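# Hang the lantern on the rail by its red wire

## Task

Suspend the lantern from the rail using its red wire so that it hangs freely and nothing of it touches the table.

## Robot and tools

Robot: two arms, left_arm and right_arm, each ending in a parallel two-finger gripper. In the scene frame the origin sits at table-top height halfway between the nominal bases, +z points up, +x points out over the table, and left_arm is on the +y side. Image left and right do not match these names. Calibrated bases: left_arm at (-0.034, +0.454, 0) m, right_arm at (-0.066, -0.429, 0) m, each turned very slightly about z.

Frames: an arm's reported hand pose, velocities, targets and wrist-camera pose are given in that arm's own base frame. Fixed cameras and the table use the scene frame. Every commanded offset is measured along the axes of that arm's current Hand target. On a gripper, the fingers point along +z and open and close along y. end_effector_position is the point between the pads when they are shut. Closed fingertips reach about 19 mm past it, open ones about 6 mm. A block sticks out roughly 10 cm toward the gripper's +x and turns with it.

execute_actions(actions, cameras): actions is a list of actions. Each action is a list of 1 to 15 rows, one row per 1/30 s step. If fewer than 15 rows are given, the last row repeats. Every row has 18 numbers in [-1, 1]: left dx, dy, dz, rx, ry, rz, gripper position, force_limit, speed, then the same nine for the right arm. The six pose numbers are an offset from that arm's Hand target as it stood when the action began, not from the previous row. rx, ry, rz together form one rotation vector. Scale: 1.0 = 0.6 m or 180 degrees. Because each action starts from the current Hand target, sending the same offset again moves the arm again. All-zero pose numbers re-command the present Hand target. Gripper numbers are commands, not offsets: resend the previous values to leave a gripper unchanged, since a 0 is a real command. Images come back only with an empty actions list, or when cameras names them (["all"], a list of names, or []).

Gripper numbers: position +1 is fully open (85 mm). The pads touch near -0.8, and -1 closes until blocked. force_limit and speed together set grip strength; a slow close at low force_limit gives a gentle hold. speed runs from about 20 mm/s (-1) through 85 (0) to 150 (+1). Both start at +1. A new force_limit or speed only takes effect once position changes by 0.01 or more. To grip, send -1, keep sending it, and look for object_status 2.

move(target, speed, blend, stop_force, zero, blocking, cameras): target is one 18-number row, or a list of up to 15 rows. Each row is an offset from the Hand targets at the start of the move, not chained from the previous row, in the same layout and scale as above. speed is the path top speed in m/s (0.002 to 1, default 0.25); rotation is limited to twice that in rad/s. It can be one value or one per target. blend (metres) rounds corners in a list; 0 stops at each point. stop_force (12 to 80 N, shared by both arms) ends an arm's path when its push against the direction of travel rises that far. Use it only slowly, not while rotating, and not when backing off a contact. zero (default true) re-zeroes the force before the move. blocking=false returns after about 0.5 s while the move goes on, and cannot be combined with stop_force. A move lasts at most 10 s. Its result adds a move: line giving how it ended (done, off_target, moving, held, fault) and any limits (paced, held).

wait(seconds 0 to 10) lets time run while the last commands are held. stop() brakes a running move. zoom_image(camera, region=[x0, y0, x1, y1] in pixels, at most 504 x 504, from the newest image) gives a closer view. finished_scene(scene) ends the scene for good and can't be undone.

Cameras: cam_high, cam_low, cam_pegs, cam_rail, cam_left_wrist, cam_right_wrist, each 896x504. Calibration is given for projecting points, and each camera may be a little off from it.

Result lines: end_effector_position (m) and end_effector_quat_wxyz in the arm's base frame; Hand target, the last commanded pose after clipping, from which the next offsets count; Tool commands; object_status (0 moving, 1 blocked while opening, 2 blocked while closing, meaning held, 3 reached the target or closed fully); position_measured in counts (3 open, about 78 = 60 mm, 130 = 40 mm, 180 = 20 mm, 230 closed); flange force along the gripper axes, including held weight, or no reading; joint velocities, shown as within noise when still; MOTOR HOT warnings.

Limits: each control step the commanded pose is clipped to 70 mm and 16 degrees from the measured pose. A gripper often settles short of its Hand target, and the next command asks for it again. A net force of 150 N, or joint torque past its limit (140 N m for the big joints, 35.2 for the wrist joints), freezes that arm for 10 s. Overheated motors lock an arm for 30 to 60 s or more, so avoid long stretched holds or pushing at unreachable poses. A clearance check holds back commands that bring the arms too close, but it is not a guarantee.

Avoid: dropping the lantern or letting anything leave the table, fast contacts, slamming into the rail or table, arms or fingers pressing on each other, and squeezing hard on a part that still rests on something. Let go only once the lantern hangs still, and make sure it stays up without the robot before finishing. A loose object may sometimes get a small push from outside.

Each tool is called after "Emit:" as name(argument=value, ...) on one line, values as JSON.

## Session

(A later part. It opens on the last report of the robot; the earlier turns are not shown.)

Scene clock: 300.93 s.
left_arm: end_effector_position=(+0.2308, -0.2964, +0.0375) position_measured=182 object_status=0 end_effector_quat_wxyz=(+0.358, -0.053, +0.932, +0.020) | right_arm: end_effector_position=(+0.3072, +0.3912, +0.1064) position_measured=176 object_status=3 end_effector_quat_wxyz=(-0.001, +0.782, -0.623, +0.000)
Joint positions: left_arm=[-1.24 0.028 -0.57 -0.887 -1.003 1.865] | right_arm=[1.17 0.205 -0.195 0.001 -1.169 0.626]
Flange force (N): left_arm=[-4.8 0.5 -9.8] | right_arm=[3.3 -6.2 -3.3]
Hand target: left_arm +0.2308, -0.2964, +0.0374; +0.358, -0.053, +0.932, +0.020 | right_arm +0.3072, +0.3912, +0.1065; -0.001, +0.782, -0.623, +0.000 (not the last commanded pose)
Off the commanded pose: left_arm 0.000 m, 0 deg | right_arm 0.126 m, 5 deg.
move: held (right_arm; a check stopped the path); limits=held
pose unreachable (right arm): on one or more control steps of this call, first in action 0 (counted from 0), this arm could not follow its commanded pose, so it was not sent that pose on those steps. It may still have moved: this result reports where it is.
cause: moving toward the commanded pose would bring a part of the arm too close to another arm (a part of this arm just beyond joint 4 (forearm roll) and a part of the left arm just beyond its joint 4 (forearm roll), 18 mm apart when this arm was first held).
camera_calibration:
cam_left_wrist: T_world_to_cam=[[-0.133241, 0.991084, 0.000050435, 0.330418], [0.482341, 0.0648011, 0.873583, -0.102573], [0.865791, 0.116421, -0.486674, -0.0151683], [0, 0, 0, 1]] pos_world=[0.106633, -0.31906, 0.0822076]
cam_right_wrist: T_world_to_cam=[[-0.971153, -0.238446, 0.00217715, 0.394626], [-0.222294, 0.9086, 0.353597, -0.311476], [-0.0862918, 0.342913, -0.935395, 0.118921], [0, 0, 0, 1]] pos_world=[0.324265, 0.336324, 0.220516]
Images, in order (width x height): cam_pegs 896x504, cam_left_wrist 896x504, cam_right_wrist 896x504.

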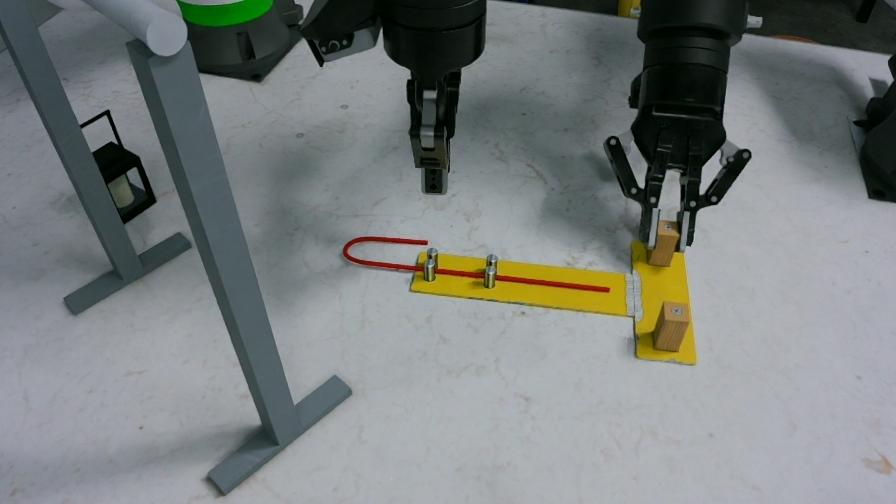

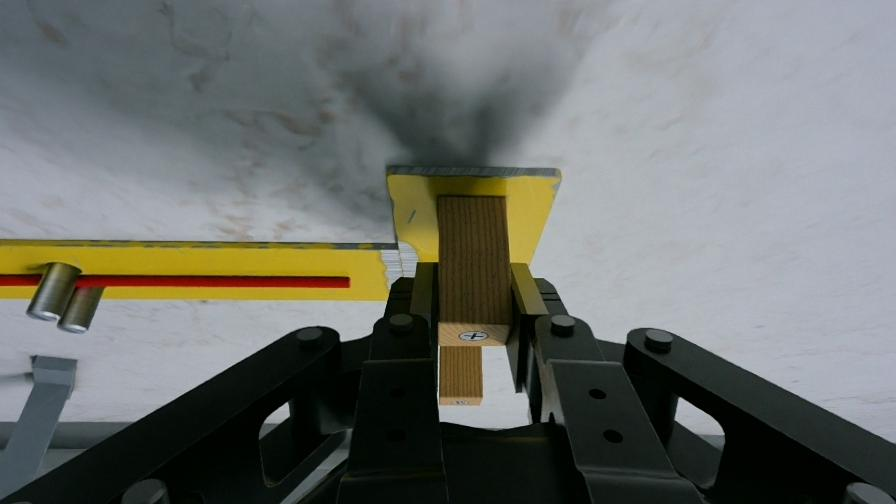

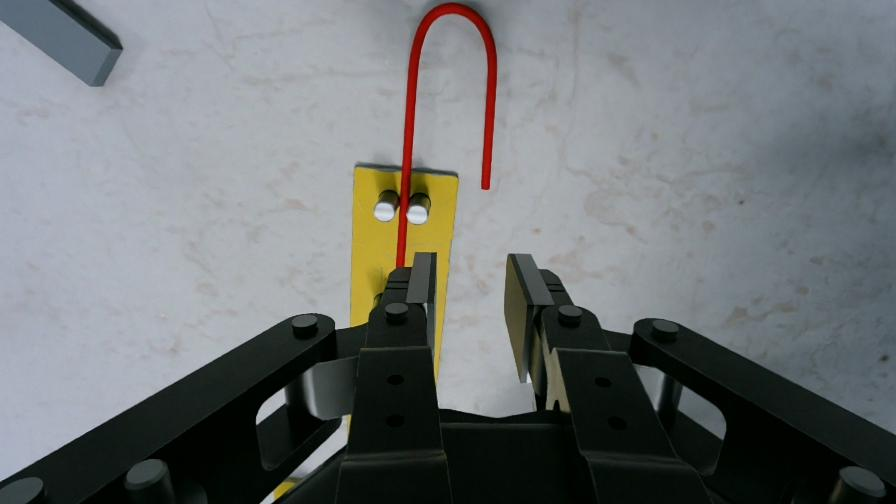

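Emit:
move(target=[[0,0,0,0,0,0,0.259,0,0,0,0,0,0,0,0,-0.376,0,-0.5],[0,0,-0.15,0,0,0,0.259,0,0,0.15,0,-0.05,0,0,0,-0.376,0,-0.5],[-0.0875,0.0748,-0.0962,0.2953,0.053,0.4069,0.259,0,0,0.15,0,-0.05,0,0,0,-0.376,0,-0.5]], speed=0.2, cameras=["cam_pegs","cam_left_wrist"])

Scene clock: 332.63 s.
left_arm: end_effector_position=(+0.2261, -0.2517, +0.1154) position_measured=96 object_status=3 end_effector_quat_wxyz=(+0.192, +0.646, +0.719, -0.173) | right_arm: end_effector_position=(+0.3273, +0.3035, +0.1364) position_measured=176 object_status=3 end_effector_quat_wxyz=(-0.001, +0.782, -0.623, +0.000)
Joint positions: left_arm=[0.052 -0.519 -1.05 0.596 -1.091 -1.811] | right_arm=[1.044 0.053 -0.293 0.001 -1.223 0.752]
Flange force (N): left_arm=[2.7 0.1 -1.6] | right_arm=[4.2 -5.4 -3.1]
Hand target: left_arm +0.2261, -0.2517, +0.1154; +0.192, +0.646, +0.719, -0.173 | right_arm +0.3273, +0.3035, +0.1364; -0.001, +0.782, -0.623, +0.000
Off the commanded pose: left_arm 0.000 m, 0 deg | right_arm 0.000 m, 0 deg.
move: done
camera_calibration:
cam_left_wrist: T_world_to_cam=[[0.991965, 0.126441, 0.00432154, -0.187077], [0.0801244, -0.654301, 0.751977, -0.247448], [0.0979081, -0.745589, -0.659175, -0.00178079], [0, 0, 0, 1]] pos_world=[0.205575, -0.139579, 0.18571]
Images, in order (width x height): cam_pegs 896x504, cam_left_wrist 896x504.

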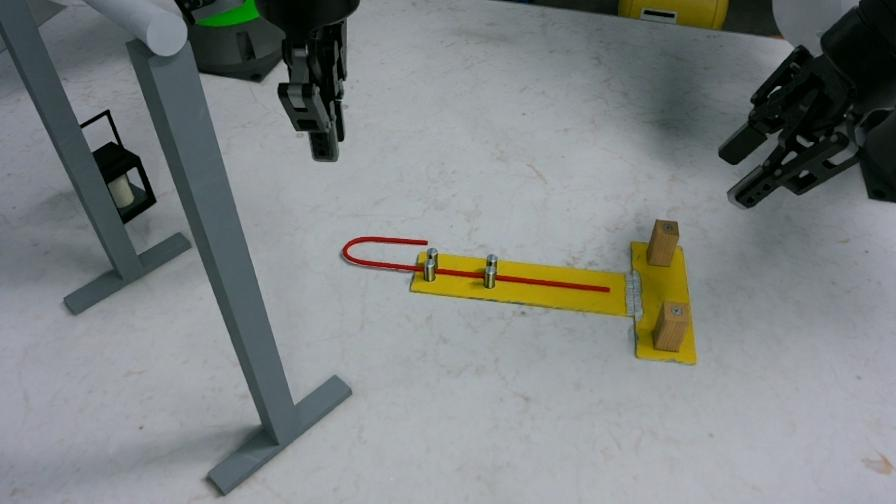

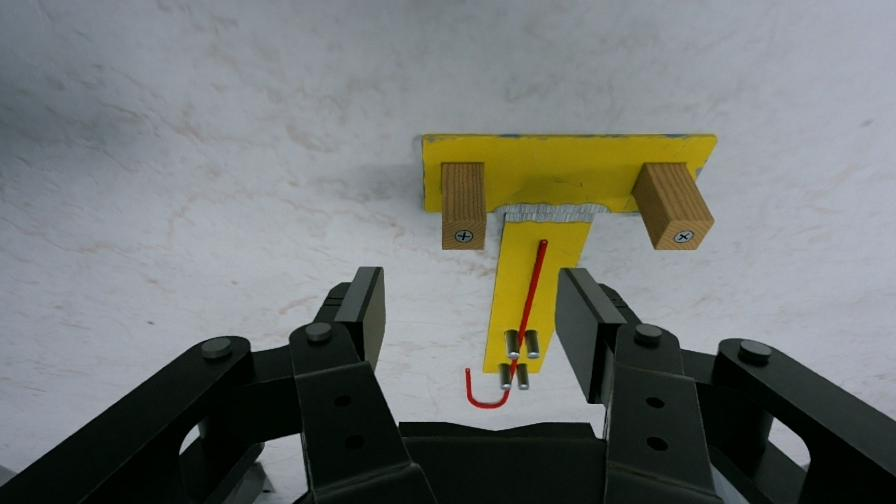

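Emit:
move(target=[0,0.002,0.15,0,0,0,0.259,0,0,0,0,0,0,0,0,-0.376,0,-0.5], speed=0.12, cameras=["cam_pegs","cam_left_wrist"])

Emit:
execute_actions(actions=[[[0,0,0,0,0,0,-1,0.5,-1,0,0,0,0,0,0,-0.376,0,-0.5]],[[0,0,0,0,0,0,-1,0.5,-1,0,0,0,0,0,0,-0.376,0,-0.5]],[[0,0,0,0,0,0,-1,0.5,-1,0,0,0,0,0,0,-0.376,0,-0.5]],[[0,0,0,0,0,0,-1,0.5,-1,0,0,0,0,0,0,-0.376,0,-0.5]]], cameras=["cam_pegs","cam_left_wrist"])

Scene clock: 345.87 s.
left_arm: end_effector_position=(+0.2320, -0.2962, +0.0374) position_measured=96 object_status=3 end_effector_quat_wxyz=(+0.192, +0.646, +0.719, -0.173) | right_arm: end_effector_position=(+0.3273, +0.3035, +0.1364) position_measured=176 object_status=3 end_effector_quat_wxyz=(-0.001, +0.782, -0.623, +0.000)
Joint positions: left_arm=[-0.241 -0.253 -1.146 0.851 -0.673 -1.902] | right_arm=[1.044 0.053 -0.293 0.001 -1.223 0.752]
Flange force (N): left_arm=no reading | right_arm=[4.3 -5.6 -3.1]
Hand target: left_arm +0.2320, -0.2962, +0.0374; +0.192, +0.646, +0.719, -0.173 | right_arm +0.3273, +0.3035, +0.1364; -0.001, +0.782, -0.623, +0.000
Off the commanded pose: left_arm 0.000 m, 0 deg | right_arm 0.000 m, 0 deg.
move: done
camera_calibration:
cam_left_wrist: T_world_to_cam=[[0.991965, 0.126441, 0.00432154, -0.186966], [0.0801244, -0.654301, 0.751977, -0.218383], [0.0979081, -0.745589, -0.659175, -0.0869528], [0, 0, 0, 1]] pos_world=[0.211475, -0.184079, 0.10771]
Images, in order (width x height): cam_pegs 896x504, cam_left_wrist 896x504.

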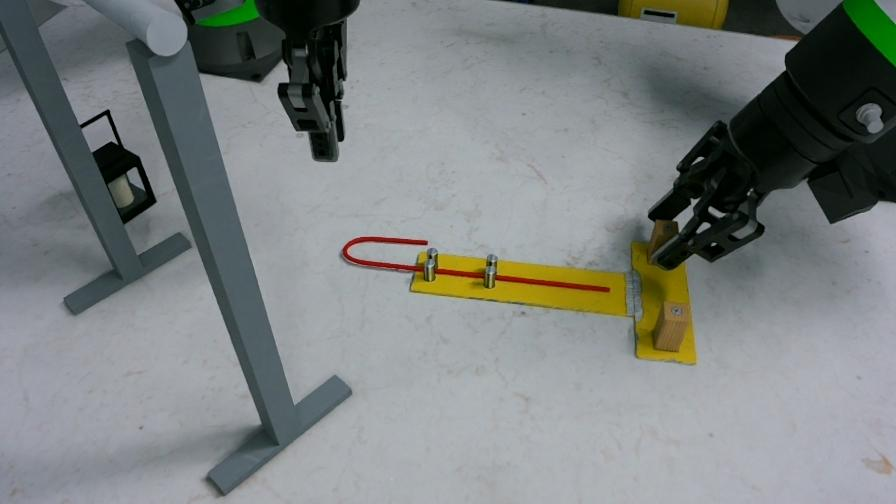

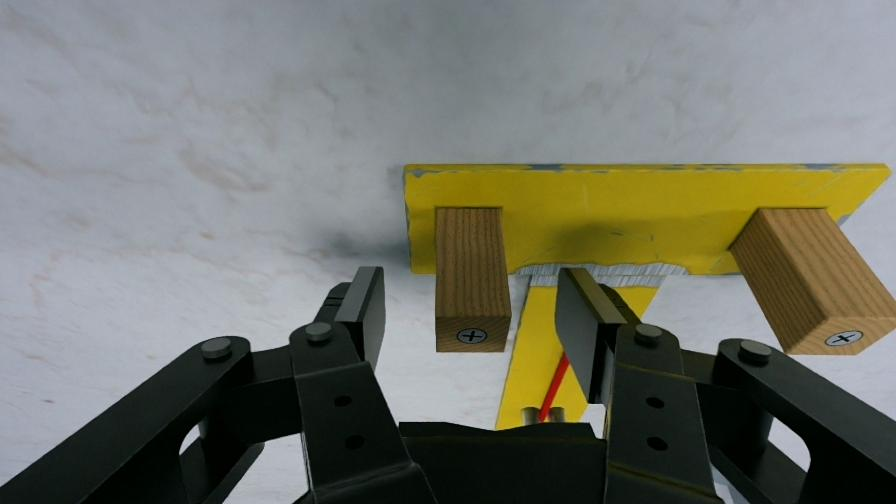

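Scene clock: 348.07 s.
left_arm: end_effector_position=(+0.2320, -0.2962, +0.0374) position_measured=182 object_status=2 end_effector_quat_wxyz=(+0.192, +0.646, +0.719, -0.173) | right_arm: end_effector_position=(+0.3273, +0.3035, +0.1364) position_measured=176 object_status=3 end_effector_quat_wxyz=(-0.001, +0.782, -0.623, +0.000)
Joint positions: left_arm=[-0.241 -0.253 -1.146 0.851 -0.673 -1.902] | right_arm=[1.044 0.053 -0.293 0.001 -1.223 0.752]
Flange force (N): left_arm=no reading | right_arm=[4.4 -5.6 -3.1]
Flange force at the end of the 1st action (N): left_arm=no reading | right_arm=[4.5 -6.2 -3.3]
Flange force at the end of the 2nd action (N): left_arm=no reading | right_arm=[4.5 -6.0 -3.7]
Flange force at the end of the 3rd action (N): left_arm=no reading | right_arm=[4.6 -5.4 -3.1]
Hand target: left_arm +0.2320, -0.2962, +0.0374; +0.192, +0.646, +0.719, -0.173 | right_arm +0.3273, +0.3035, +0.1364; -0.001, +0.782, -0.623, +0.000
Off the commanded pose: left_arm 0.000 m, 0 deg | right_arm 0.000 m, 0 deg.
camera_calibration:
cam_left_wrist: T_world_to_cam=[[0.991965, 0.126441, 0.00432154, -0.186966], [0.0801244, -0.654301, 0.751977, -0.218383], [0.0979081, -0.745589, -0.659175, -0.0869528], [0, 0, 0, 1]] pos_world=[0.211475, -0.184079, 0.10771]
Images, in order (width x height): cam_pegs 896x504, cam_left_wrist 896x504.

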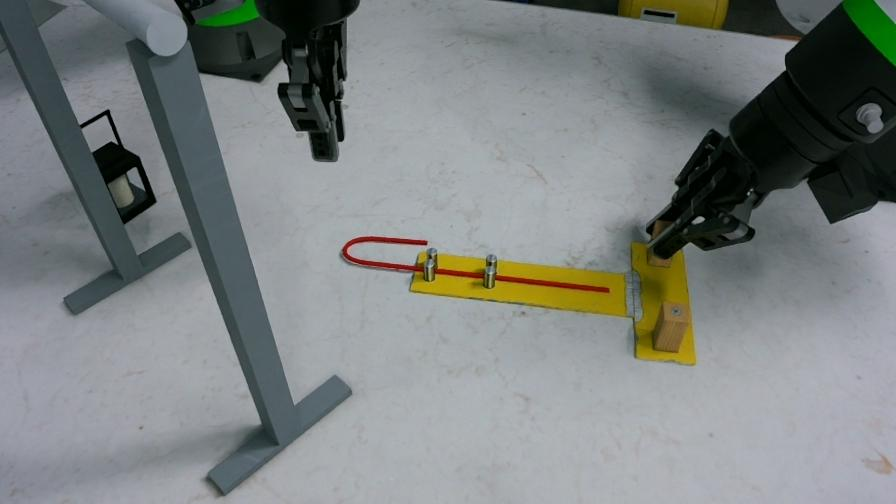

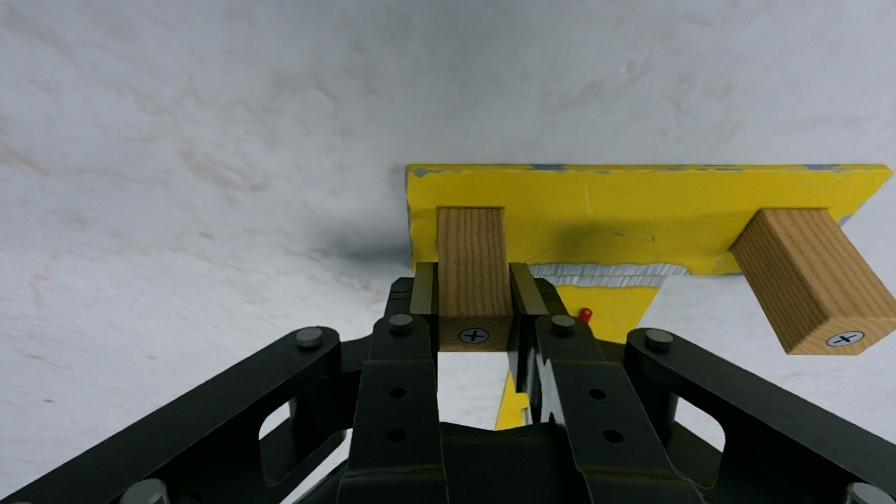

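Emit:
move(target=[0,0,0,0,0,0,-1,0.5,-1,-0.3425,-0.0587,0.11,0,0,0.0256,-0.376,0,-0.5], speed=0.15, cameras=["cam_right_wrist","cam_pegs"])

Scene clock: 352.93 s.
left_arm: end_effector_position=(+0.2320, -0.2962, +0.0374) position_measured=182 object_status=2 end_effector_quat_wxyz=(+0.192, +0.646, +0.719, -0.173) | right_arm: end_effector_position=(+0.3158, +0.5117, +0.0706) position_measured=176 object_status=3 end_effector_quat_wxyz=(-0.001, +0.757, -0.654, +0.000)
Joint positions: left_arm=[-0.241 -0.253 -1.146 0.851 -0.673 -1.902] | right_arm=[1.236 0.481 0.085 0.001 -1.174 0.479]
Flange force (N): left_arm=no reading | right_arm=[2.0 -4.7 -3.1]
Hand target: left_arm +0.2320, -0.2962, +0.0374; +0.192, +0.646, +0.719, -0.173 | right_arm +0.3158, +0.5117, +0.0706; -0.001, +0.756, -0.654, +0.000
Off the commanded pose: left_arm 0.000 m, 0 deg | right_arm 0.000 m, 0 deg.
move: done
camera_calibration:
cam_right_wrist: T_world_to_cam=[[-0.987156, -0.159744, 0.00210053, 0.396511], [-0.148685, 0.923463, 0.353707, -0.437217], [-0.0584425, 0.348852, -0.935354, 0.0329308], [0, 0, 0, 1]] pos_world=[0.328335, 0.455606, 0.184616]
Images, in order (width x height): cam_pegs 896x504, cam_right_wrist 896x504.

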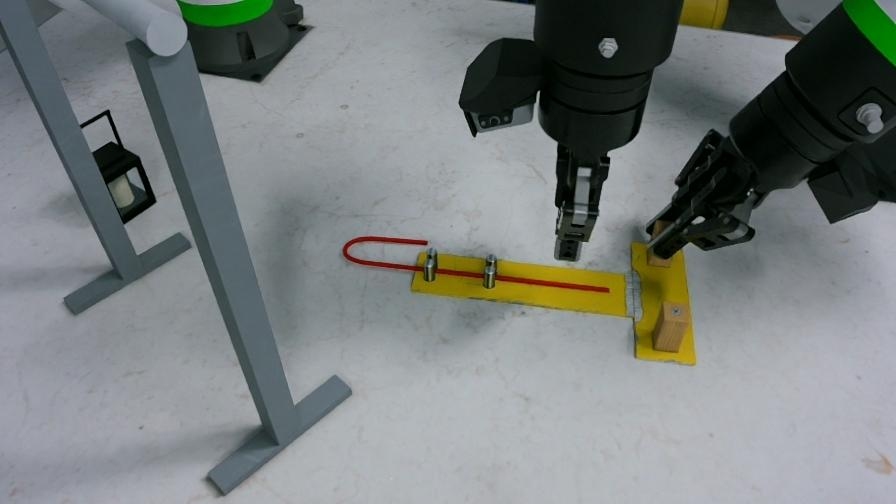

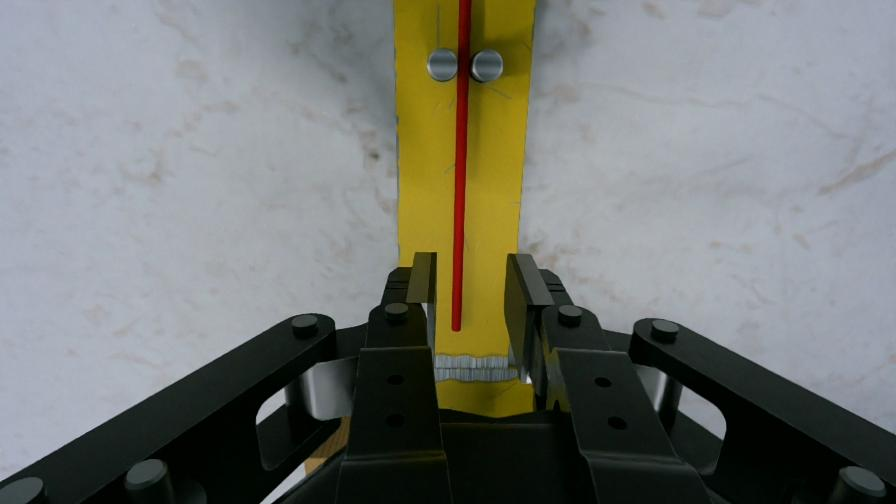

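Emit:
move(target=[0,0,0,0,0,0,-1,0.5,-1,0,-0.003,0.0755,0,0,0,-0.376,0,-0.5], speed=0.06, stop_force=20)

Emit:
execute_actions(actions=[[[0,0,0,0,0,0,-1,0.5,-1,0,0,0,0,0,0,-1,0,-1]],[[0,0,0,0,0,0,-1,0.5,-1,0,0,0,0,0,0,-1,0,-1]],[[0,0,0,0,0,0,-1,0.5,-1,0,0,0,0,0,0,-1,0,-1]]], cameras=["cam_right_wrist"])

Scene clock: 360.77 s.
left_arm: end_effector_position=(+0.2320, -0.2962, +0.0374) position_measured=182 object_status=2 end_effector_quat_wxyz=(+0.192, +0.646, +0.719, -0.173) | right_arm: end_effector_position=(+0.3176, +0.5120, +0.0252) position_measured=176 object_status=3 end_effector_quat_wxyz=(-0.001, +0.756, -0.654, +0.000)
Joint positions: left_arm=[-0.241 -0.253 -1.146 0.851 -0.673 -1.902] | right_arm=[1.234 0.531 0.044 0.001 -1.083 0.482]
Flange force (N): left_arm=no reading | right_arm=[1.8 -5.2 -3.2]
Hand target: left_arm +0.2320, -0.2962, +0.0374; +0.192, +0.646, +0.719, -0.173 | right_arm +0.3176, +0.5120, +0.0253; -0.001, +0.756, -0.654, +0.000
Off the commanded pose: left_arm 0.000 m, 0 deg | right_arm 0.000 m, 0 deg.
move: done

Scene clock: 362.47 s.
left_arm: end_effector_position=(+0.2320, -0.2962, +0.0374) position_measured=182 object_status=2 end_effector_quat_wxyz=(+0.192, +0.646, +0.719, -0.173) | right_arm: end_effector_position=(+0.3176, +0.5120, +0.0253) position_measured=228 object_status=2 end_effector_quat_wxyz=(-0.001, +0.756, -0.654, +0.000)
Joint positions: left_arm=[-0.241 -0.253 -1.146 0.851 -0.673 -1.902] | right_arm=[1.234 0.531 0.045 0.001 -1.083 0.482]
Flange force (N): left_arm=no reading | right_arm=[3.0 -3.6 -9.7]
Flange force at the end of the 1st action (N): left_arm=no reading | right_arm=[1.9 -4.9 -3.0]
Flange force at the end of the 2nd action (N): left_arm=no reading | right_arm=[1.9 -5.5 -2.4]
Hand target: left_arm +0.2320, -0.2962, +0.0374; +0.192, +0.646, +0.719, -0.173 | right_arm +0.3176, +0.5120, +0.0253; -0.001, +0.756, -0.654, +0.000
Off the commanded pose: left_arm 0.000 m, 0 deg | right_arm 0.000 m, 0 deg.
camera_calibration:
cam_right_wrist: T_world_to_cam=[[-0.987171, -0.159653, 0.00213563, 0.398489], [-0.148587, 0.923479, 0.353707, -0.421228], [-0.0584427, 0.348852, -0.935354, -0.0094342], [0, 0, 0, 1]] pos_world=[0.330236, 0.455907, 0.139316]
Images, in order (width x height): cam_right_wrist 896x504.

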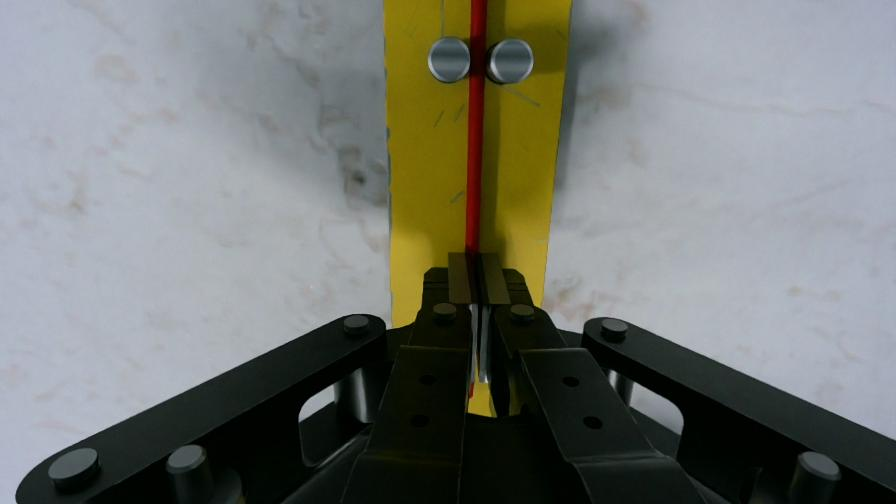

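Emit:
move(target=[[0,0,0,0,0,0,-1,0.5,-1,0,0,-0.0067,0,0,0,-1,0,-1],[0,0,0,0,0,0,-1,0.5,-1,0.0058,-0.034,-0.0067,0,0,0.111,-1,0,-1],[0,0,0,0,0,0,-1,0.5,-1,0.0225,-0.0628,-0.0067,0,0,0.222,-1,0,-1],[0,0,0,0,0,0,-1,0.5,-1,0.0468,-0.0833,-0.0067,0,0,0.333,-1,0,-1],[0,0,0,0,0,0,-1,0.5,-1,0.0753,-0.0937,-0.0067,0,0,0.444,-1,0,-1]], speed=[0.03,0.12,0.12,0.12,0.12], blend=[0.001,0.005,0.005,0.005,0], cameras=["cam_right_wrist","cam_pegs"])

Scene clock: 377.87 s.
left_arm: end_effector_position=(+0.2320, -0.2962, +0.0374) position_measured=182 object_status=2 end_effector_quat_wxyz=(+0.192, +0.646, +0.719, -0.173) | right_arm: end_effector_position=(+0.3797, +0.4754, +0.0293) position_measured=228 object_status=2 end_effector_quat_wxyz=(+0.001, -0.160, +0.987, +0.000)
Joint positions: left_arm=[-0.241 -0.253 -1.146 0.851 -0.673 -1.902] | right_arm=[1.113 0.54 0.069 0.001 -1.098 -0.792]
Flange force (N): left_arm=no reading | right_arm=[-5.2 2.9 -2.5]
Hand target: left_arm +0.2320, -0.2962, +0.0374; +0.192, +0.646, +0.719, -0.173 | right_arm +0.3798, +0.4754, +0.0294; +0.001, -0.160, +0.987, +0.000
Off the commanded pose: left_arm 0.000 m, 0 deg | right_arm 0.000 m, 0 deg.
move: done
camera_calibration:
cam_right_wrist: T_world_to_cam=[[-0.32984, 0.944027, 0.00440719, -0.320435], [0.883228, 0.306942, 0.354536, -0.478339], [0.333339, 0.120833, -0.935032, -0.0295952], [0, 0, 0, 1]] pos_world=[0.326656, 0.452898, 0.143328]
Images, in order (width x height): cam_pegs 896x504, cam_right_wrist 896x504.

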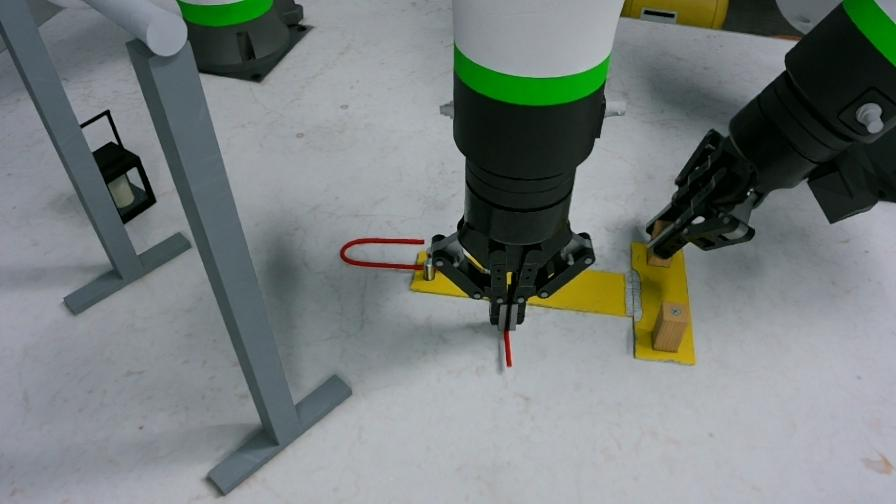

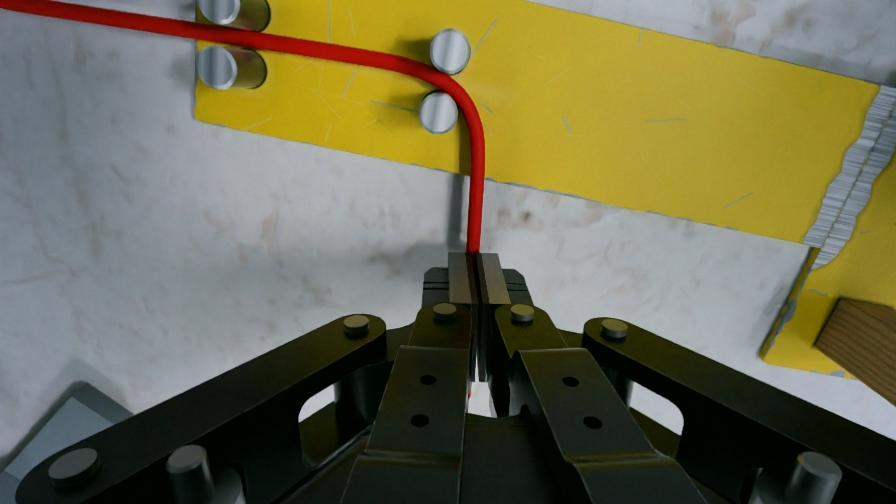

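Emit:
move(target=[[0,0,0,0,0,0,-1,0.5,-1,0.0048,-0.0287,0,0,0,0.111,-1,0,-1],[0,0,0,0,0,0,-1,0.5,-1,0.0187,-0.0523,0,0,0,0.222,-1,0,-1],[0,0,0,0,0,0,-1,0.5,-1,0.0387,-0.0692,0,0,0,0.333,-1,0,-1],[0,0,0,0,0,0,-1,0.5,-1,0.0618,-0.0778,0,0,0,0.444,-1,0,-1],[0,0,0,0,0,0,-1,0.5,-1,0.0688,-0.079,0,0,0,0.478,-1,0,-1]], speed=0.12, blend=[0.005,0.005,0.005,0.003,0], cameras=["cam_right_wrist","cam_pegs"])

Scene clock: 390.50 s.
left_arm: end_effector_position=(+0.2320, -0.2962, +0.0374) position_measured=182 object_status=2 end_effector_quat_wxyz=(+0.192, +0.646, +0.719, -0.173) | right_arm: end_effector_position=(+0.3555, +0.4174, +0.0293) position_measured=228 object_status=2 end_effector_quat_wxyz=(+0.000, +0.557, +0.831, +0.001)
Joint positions: left_arm=[-0.241 -0.253 -1.146 0.851 -0.673 -1.902] | right_arm=[1.105 0.408 -0.129 0.001 -1.032 -2.286]
Flange force (N): left_arm=no reading | right_arm=[-5.2 14.4 -2.6]
Hand target: left_arm +0.2320, -0.2962, +0.0374; +0.192, +0.646, +0.719, -0.173 | right_arm +0.3556, +0.4174, +0.0293; +0.000, +0.557, +0.831, +0.001
Off the commanded pose: left_arm 0.000 m, 0 deg | right_arm 0.000 m, 0 deg.
move: done
camera_calibration:
cam_right_wrist: T_world_to_cam=[[0.918953, 0.394328, 0.00563404, -0.488278], [0.367169, -0.8607, 0.35268, 0.23183], [0.143921, -0.322028, -0.935727, 0.237611], [0, 0, 0, 1]] pos_world=[0.329387, 0.468595, 0.143327]
Images, in order (width x height): cam_pegs 896x504, cam_right_wrist 896x504.

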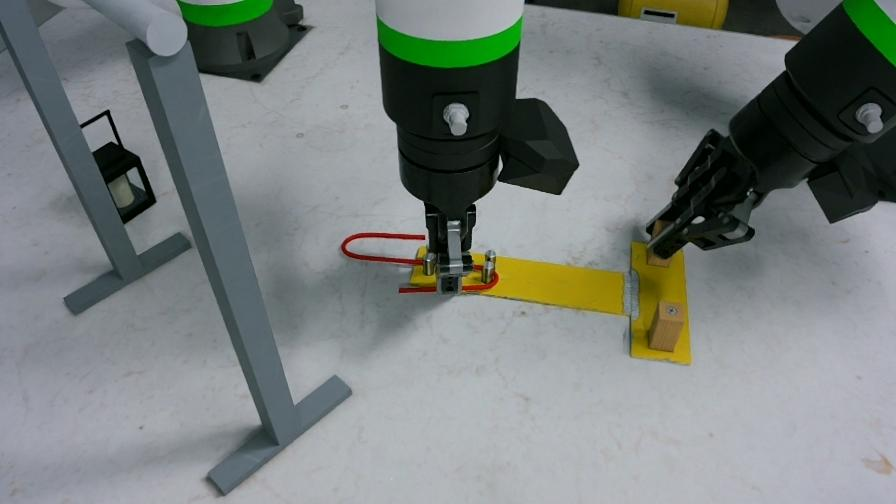

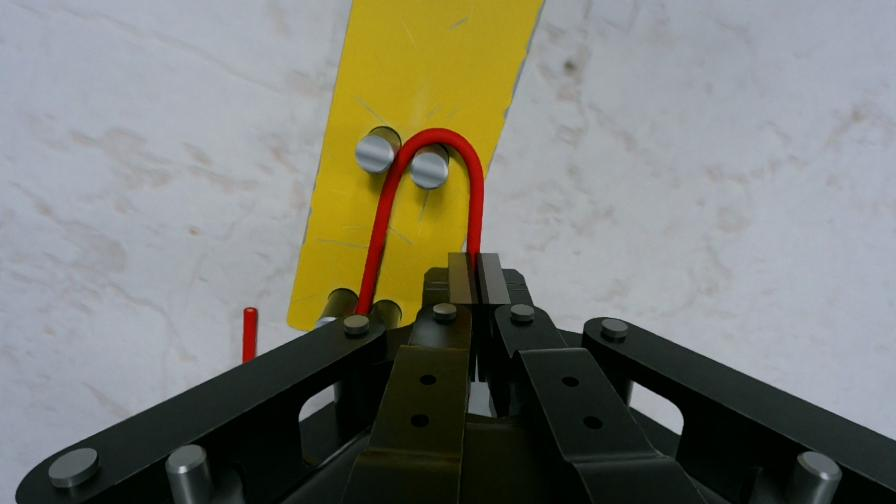

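Emit:
execute_actions(actions=[[[0,0,0,0,0,0,-1,0.5,-1,0,0,0,0,0,0,-0.55,0,-0.8]],[[0,0,0,0,0,0,-1,0.5,-1,0,0,0,0,0,0,-0.55,0,-0.8]]], cameras=["cam_right_wrist"])

Emit:
move(target=[0,0,0,0,0,0,-1,0.5,-1,0,0,-0.15,0,0,0,-0.55,0,-0.8], speed=0.15, cameras=["cam_right_wrist","cam_pegs"])

Scene clock: 395.53 s.
left_arm: end_effector_position=(+0.2320, -0.2962, +0.0374) position_measured=182 object_status=2 end_effector_quat_wxyz=(+0.192, +0.646, +0.719, -0.173) | right_arm: end_effector_position=(+0.3555, +0.4174, +0.0293) position_measured=198 object_status=3 end_effector_quat_wxyz=(+0.000, +0.557, +0.831, +0.001)
Joint positions: left_arm=[-0.241 -0.253 -1.146 0.851 -0.673 -1.902] | right_arm=[1.105 0.408 -0.129 0.001 -1.032 -2.286]
Flange force (N): left_arm=no reading | right_arm=[-1.2 7.0 -2.7]
Flange force at the end of the 1st action (N): left_arm=no reading | right_arm=[-1.7 6.7 -3.0]
Hand target: left_arm +0.2320, -0.2962, +0.0374; +0.192, +0.646, +0.719, -0.173 | right_arm +0.3556, +0.4174, +0.0293; +0.000, +0.557, +0.831, +0.001
Off the commanded pose: left_arm 0.000 m, 0 deg | right_arm 0.000 m, 0 deg.
camera_calibration:
cam_right_wrist: T_world_to_cam=[[0.918958, 0.394315, 0.00559757, -0.488269], [0.367152, -0.86066, 0.352794, 0.231801], [0.14393, -0.322148, -0.935684, 0.237658], [0, 0, 0, 1]] pos_world=[0.329386, 0.468595, 0.143328]
Images, in order (width x height): cam_right_wrist 896x504.

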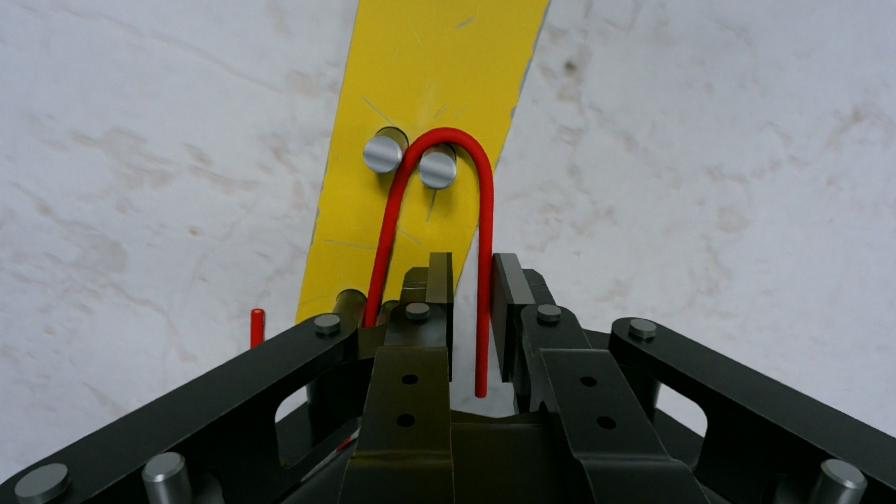

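Scene clock: 396.47 s.
left_arm: end_effector_position=(+0.2320, -0.2962, +0.0374) position_measured=182 object_status=2 end_effector_quat_wxyz=(+0.192, +0.646, +0.719, -0.173) | right_arm: end_effector_position=(+0.3555, +0.4173, +0.1194) position_measured=198 object_status=3 end_effector_quat_wxyz=(+0.000, +0.557, +0.831, +0.001)
Joint positions: left_arm=[-0.241 -0.253 -1.146 0.851 -0.673 -1.902] | right_arm=[1.105 0.314 -0.026 0.001 -1.229 -2.286]
Flange force (N): left_arm=no reading | right_arm=[-4.1 3.7 -2.7]
Hand target: left_arm +0.2320, -0.2962, +0.0374; +0.192, +0.646, +0.719, -0.173 | right_arm +0.3554, +0.4173, +0.1193; +0.000, +0.557, +0.831, +0.001
Off the commanded pose: left_arm 0.000 m, 0 deg | right_arm 0.000 m, 0 deg.
move: done
camera_calibration:
cam_right_wrist: T_world_to_cam=[[0.918959, 0.394309, 0.00583884, -0.488696], [0.367069, -0.8607, 0.352782, 0.200013], [0.14413, -0.322049, -0.935688, 0.321834], [0, 0, 0, 1]] pos_world=[0.329287, 0.468495, 0.233429]
Images, in order (width x height): cam_pegs 896x504, cam_right_wrist 896x504.

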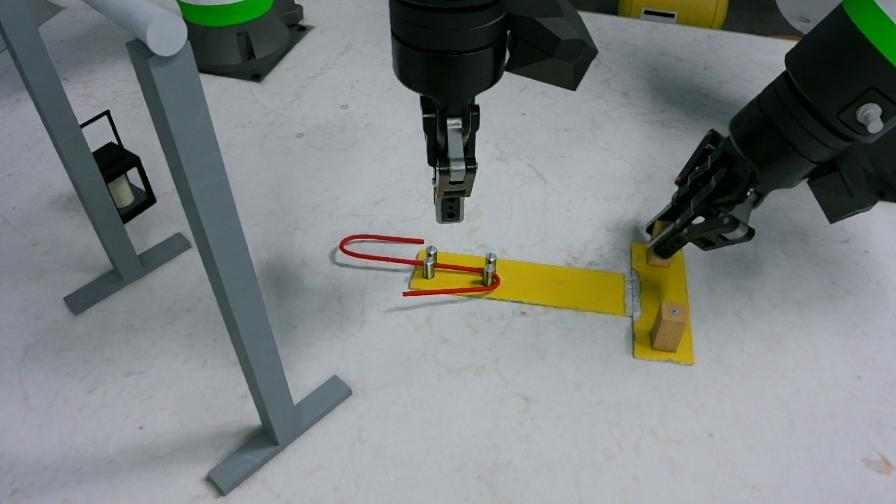

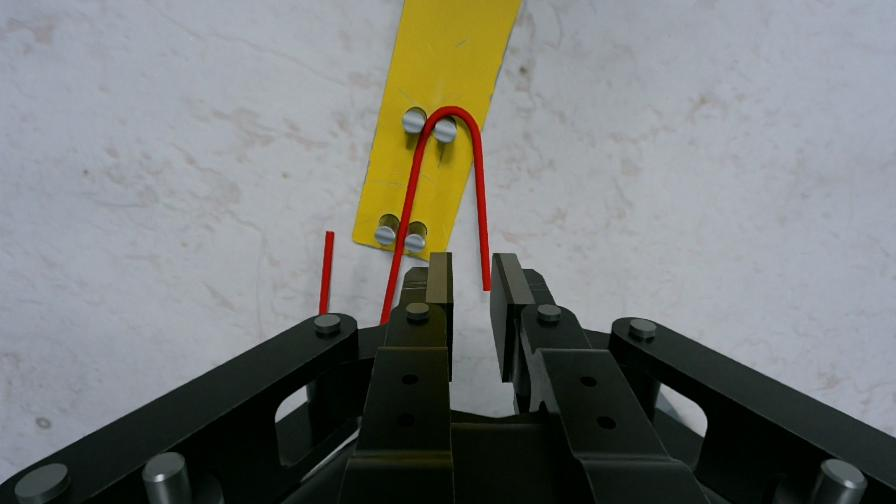

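Emit:
move(target=[0,0,0,0,0,0,-1,0.5,-1,0.0207,-0.0338,0.0833,0,0,-0.918,-0.376,0,-0.5], speed=0.3, cameras=["cam_right_wrist","cam_pegs"])

Scene clock: 418.43 s.
left_arm: end_effector_position=(+0.2320, -0.2962, +0.0374) position_measured=182 object_status=2 end_effector_quat_wxyz=(+0.192, +0.646, +0.719, -0.173) | right_arm: end_effector_position=(+0.3320, +0.4211, +0.0692) position_measured=176 object_status=3 end_effector_quat_wxyz=(-0.001, +0.752, -0.659, +0.000)
Joint positions: left_arm=[-0.241 -0.253 -1.146 0.851 -0.673 -1.902] | right_arm=[1.149 0.334 -0.126 0.001 -1.109 0.554]
Flange force (N): left_arm=no reading | right_arm=[2.7 -5.1 -2.9]
Hand target: left_arm +0.2320, -0.2962, +0.0374; +0.192, +0.646, +0.719, -0.173 | right_arm +0.3320, +0.4212, +0.0693; -0.001, +0.752, -0.659, +0.000
Off the commanded pose: left_arm 0.000 m, 0 deg | right_arm 0.000 m, 0 deg.
move: done
camera_calibration:
cam_right_wrist: T_world_to_cam=[[-0.989092, -0.147281, 0.00223936, 0.393427], [-0.136977, 0.925273, 0.353705, -0.35521], [-0.054166, 0.34954, -0.935354, 0.0624981], [0, 0, 0, 1]] pos_world=[0.343865, 0.364765, 0.183216]
Images, in order (width x height): cam_pegs 896x504, cam_right_wrist 896x504.

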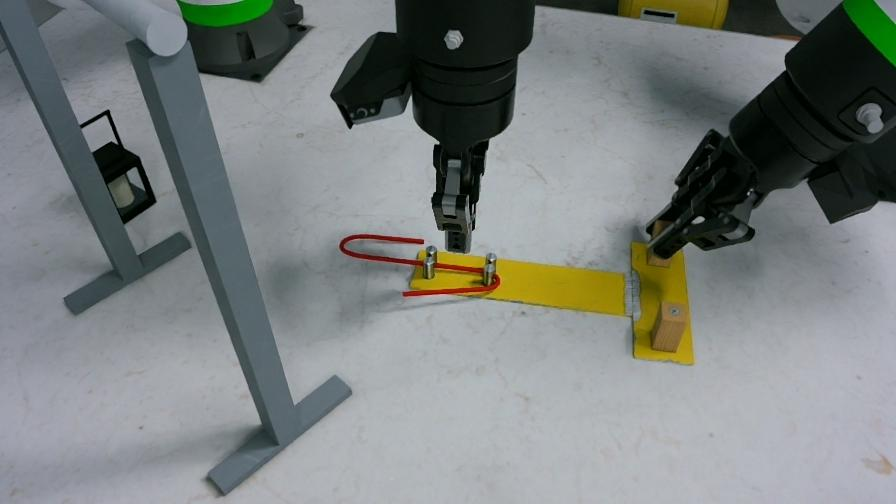

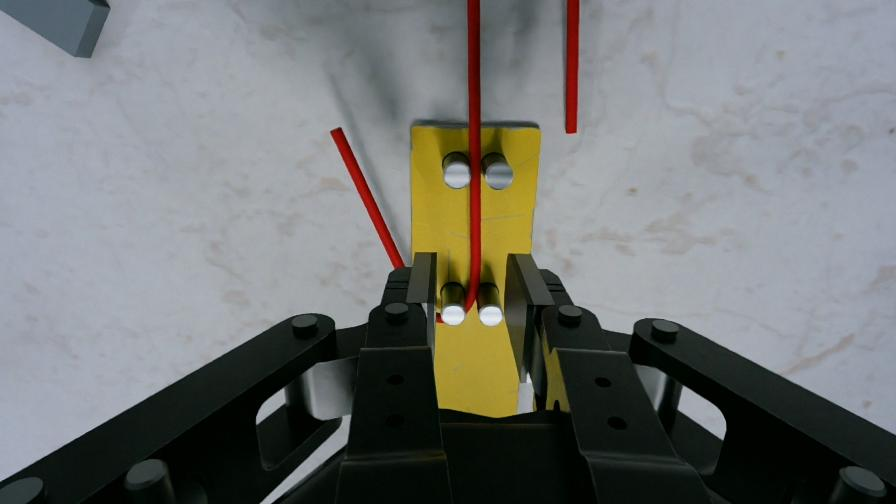

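Emit:
move(target=[0,0,0,0,0,0,-1,0.5,-1,-0.0022,0.0057,0.0733,0,0,0,-0.48,0,-0.5], speed=0.06, stop_force=20, cameras=["cam_right_wrist"])

Emit:
execute_actions(actions=[[[0,0,0,0,0,0,-1,0.5,-1,0,0,0,0,0,0,-1,0,-1]],[[0,0,0,0,0,0,-1,0.5,-1,0,0,0,0,0,0,-1,0,-1]],[[0,0,0,0,0,0,-1,0.5,-1,0,0,0,0,0,0,-1,0,-1]]], cameras=["cam_right_wrist"])

Scene clock: 426.03 s.
left_arm: end_effector_position=(+0.2320, -0.2962, +0.0374) position_measured=182 object_status=2 end_effector_quat_wxyz=(+0.192, +0.646, +0.719, -0.173) | right_arm: end_effector_position=(+0.3285, +0.4221, +0.0253) position_measured=190 object_status=3 end_effector_quat_wxyz=(-0.001, +0.752, -0.659, +0.000)
Joint positions: left_arm=[-0.241 -0.253 -1.146 0.851 -0.673 -1.902] | right_arm=[1.156 0.383 -0.175 0.001 -1.011 0.547]
Flange force (N): left_arm=no reading | right_arm=[2.4 -5.6 -3.0]
Hand target: left_arm +0.2320, -0.2962, +0.0374; +0.192, +0.646, +0.719, -0.173 | right_arm +0.3285, +0.4221, +0.0253; -0.001, +0.752, -0.659, +0.000
Off the commanded pose: left_arm 0.000 m, 0 deg | right_arm 0.000 m, 0 deg.
move: done
camera_calibration:
cam_right_wrist: T_world_to_cam=[[-0.989106, -0.14719, 0.00227453, 0.390276], [-0.136879, 0.925288, 0.353705, -0.341112], [-0.0541662, 0.34954, -0.935354, 0.0209025], [0, 0, 0, 1]] pos_world=[0.340465, 0.365765, 0.139317]
Images, in order (width x height): cam_right_wrist 896x504.

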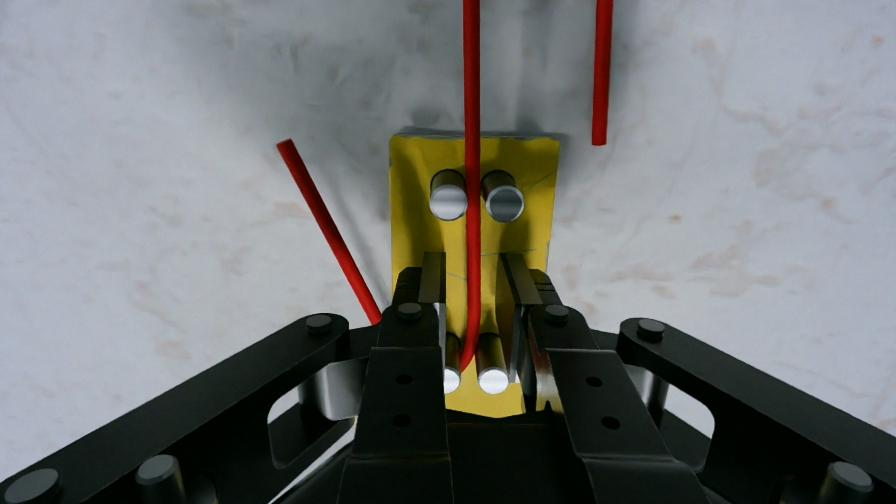

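Scene clock: 427.73 s.
left_arm: end_effector_position=(+0.2320, -0.2962, +0.0374) position_measured=182 object_status=2 end_effector_quat_wxyz=(+0.192, +0.646, +0.719, -0.173) | right_arm: end_effector_position=(+0.3285, +0.4220, +0.0253) position_measured=226 object_status=2 end_effector_quat_wxyz=(-0.001, +0.752, -0.659, +0.000)
Joint positions: left_arm=[-0.241 -0.253 -1.146 0.851 -0.673 -1.902] | right_arm=[1.156 0.384 -0.175 0.001 -1.011 0.547]
Flange force (N): left_arm=no reading | right_arm=[0.7 -2.1 -4.2]
Flange force at the end of the 1st action (N): left_arm=no reading | right_arm=[2.8 -5.2 -2.9]
Flange force at the end of the 2nd action (N): left_arm=no reading | right_arm=[0.7 -1.1 -4.0]
Hand target: left_arm +0.2320, -0.2962, +0.0374; +0.192, +0.646, +0.719, -0.173 | right_arm +0.3285, +0.4221, +0.0253; -0.001, +0.752, -0.659, +0.000
Off the commanded pose: left_arm 0.000 m, 0 deg | right_arm 0.000 m, 0 deg.
camera_calibration:
cam_right_wrist: T_world_to_cam=[[-0.989092, -0.147281, 0.00223936, 0.390309], [-0.136977, 0.925273, 0.353705, -0.341073], [-0.054166, 0.34954, -0.935354, 0.0209024], [0, 0, 0, 1]] pos_world=[0.340465, 0.365765, 0.139316]
Images, in order (width x height): cam_right_wrist 896x504.

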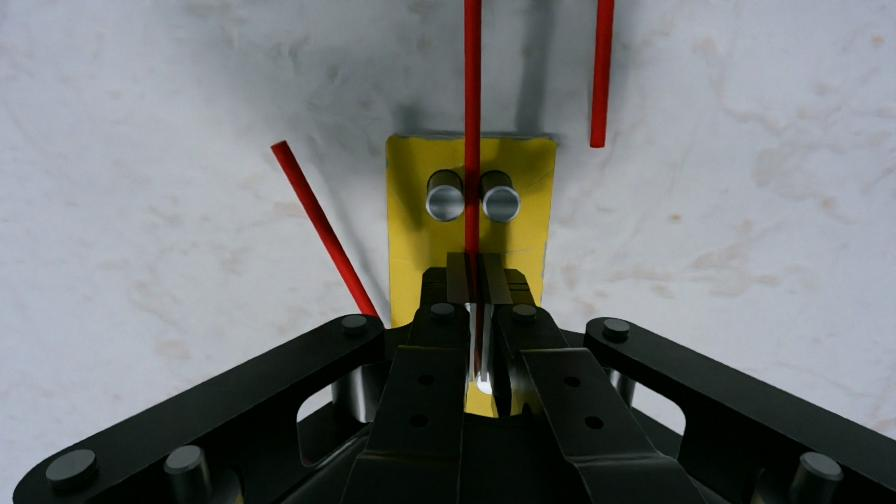

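Emit:
move(target=[0,0,0,0,0,0,-1,0.5,-1,0,0,-0.06,0,0,0,-1,0,-1], speed=0.02, stop_force=25, cameras=["cam_right_wrist","cam_pegs","cam_low"])

Scene clock: 432.53 s.
left_arm: end_effector_position=(+0.2320, -0.2962, +0.0374) position_measured=182 object_status=2 end_effector_quat_wxyz=(+0.192, +0.646, +0.719, -0.173) | right_arm: end_effector_position=(+0.3285, +0.4220, +0.0613) position_measured=226 object_status=2 end_effector_quat_wxyz=(-0.001, +0.752, -0.659, +0.000)
Joint positions: left_arm=[-0.241 -0.253 -1.146 0.851 -0.673 -1.902] | right_arm=[1.156 0.339 -0.139 0.001 -1.091 0.547]
Flange force (N): left_arm=no reading | right_arm=[2.7 -5.7 -3.2]
Hand target: left_arm +0.2320, -0.2962, +0.0374; +0.192, +0.646, +0.719, -0.173 | right_arm +0.3285, +0.4220, +0.0613; -0.001, +0.752, -0.659, +0.000
Off the commanded pose: left_arm 0.000 m, 0 deg | right_arm 0.000 m, 0 deg.
move: done
camera_calibration:
cam_right_wrist: T_world_to_cam=[[-0.989098, -0.147246, 0.00214692, 0.390121], [-0.136978, 0.925278, 0.353692, -0.353727], [-0.0540663, 0.349542, -0.935359, 0.0545705], [0, 0, 0, 1]] pos_world=[0.340365, 0.365665, 0.175316]
Images, in order (width x height): cam_low 896x504, cam_pegs 896x504, cam_right_wrist 896x504.

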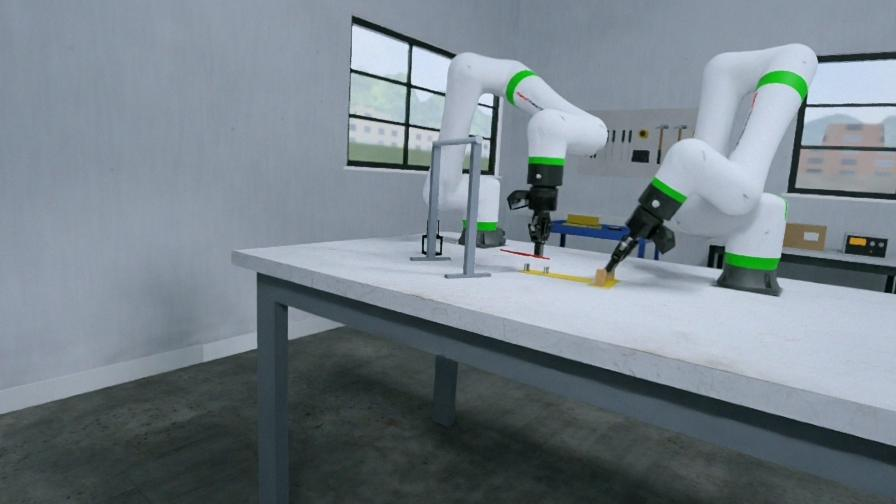

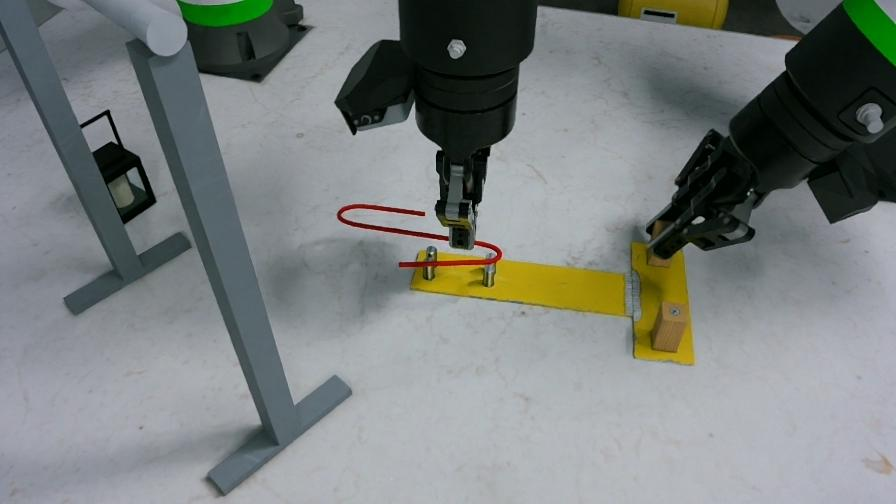

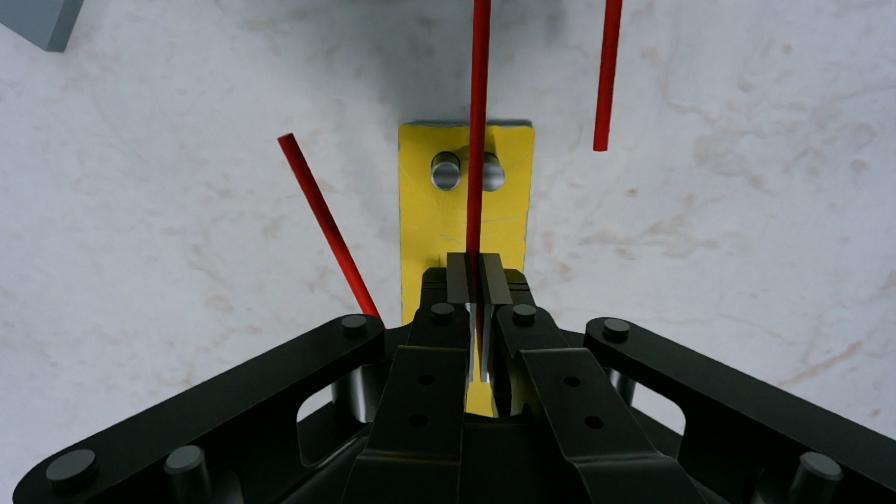

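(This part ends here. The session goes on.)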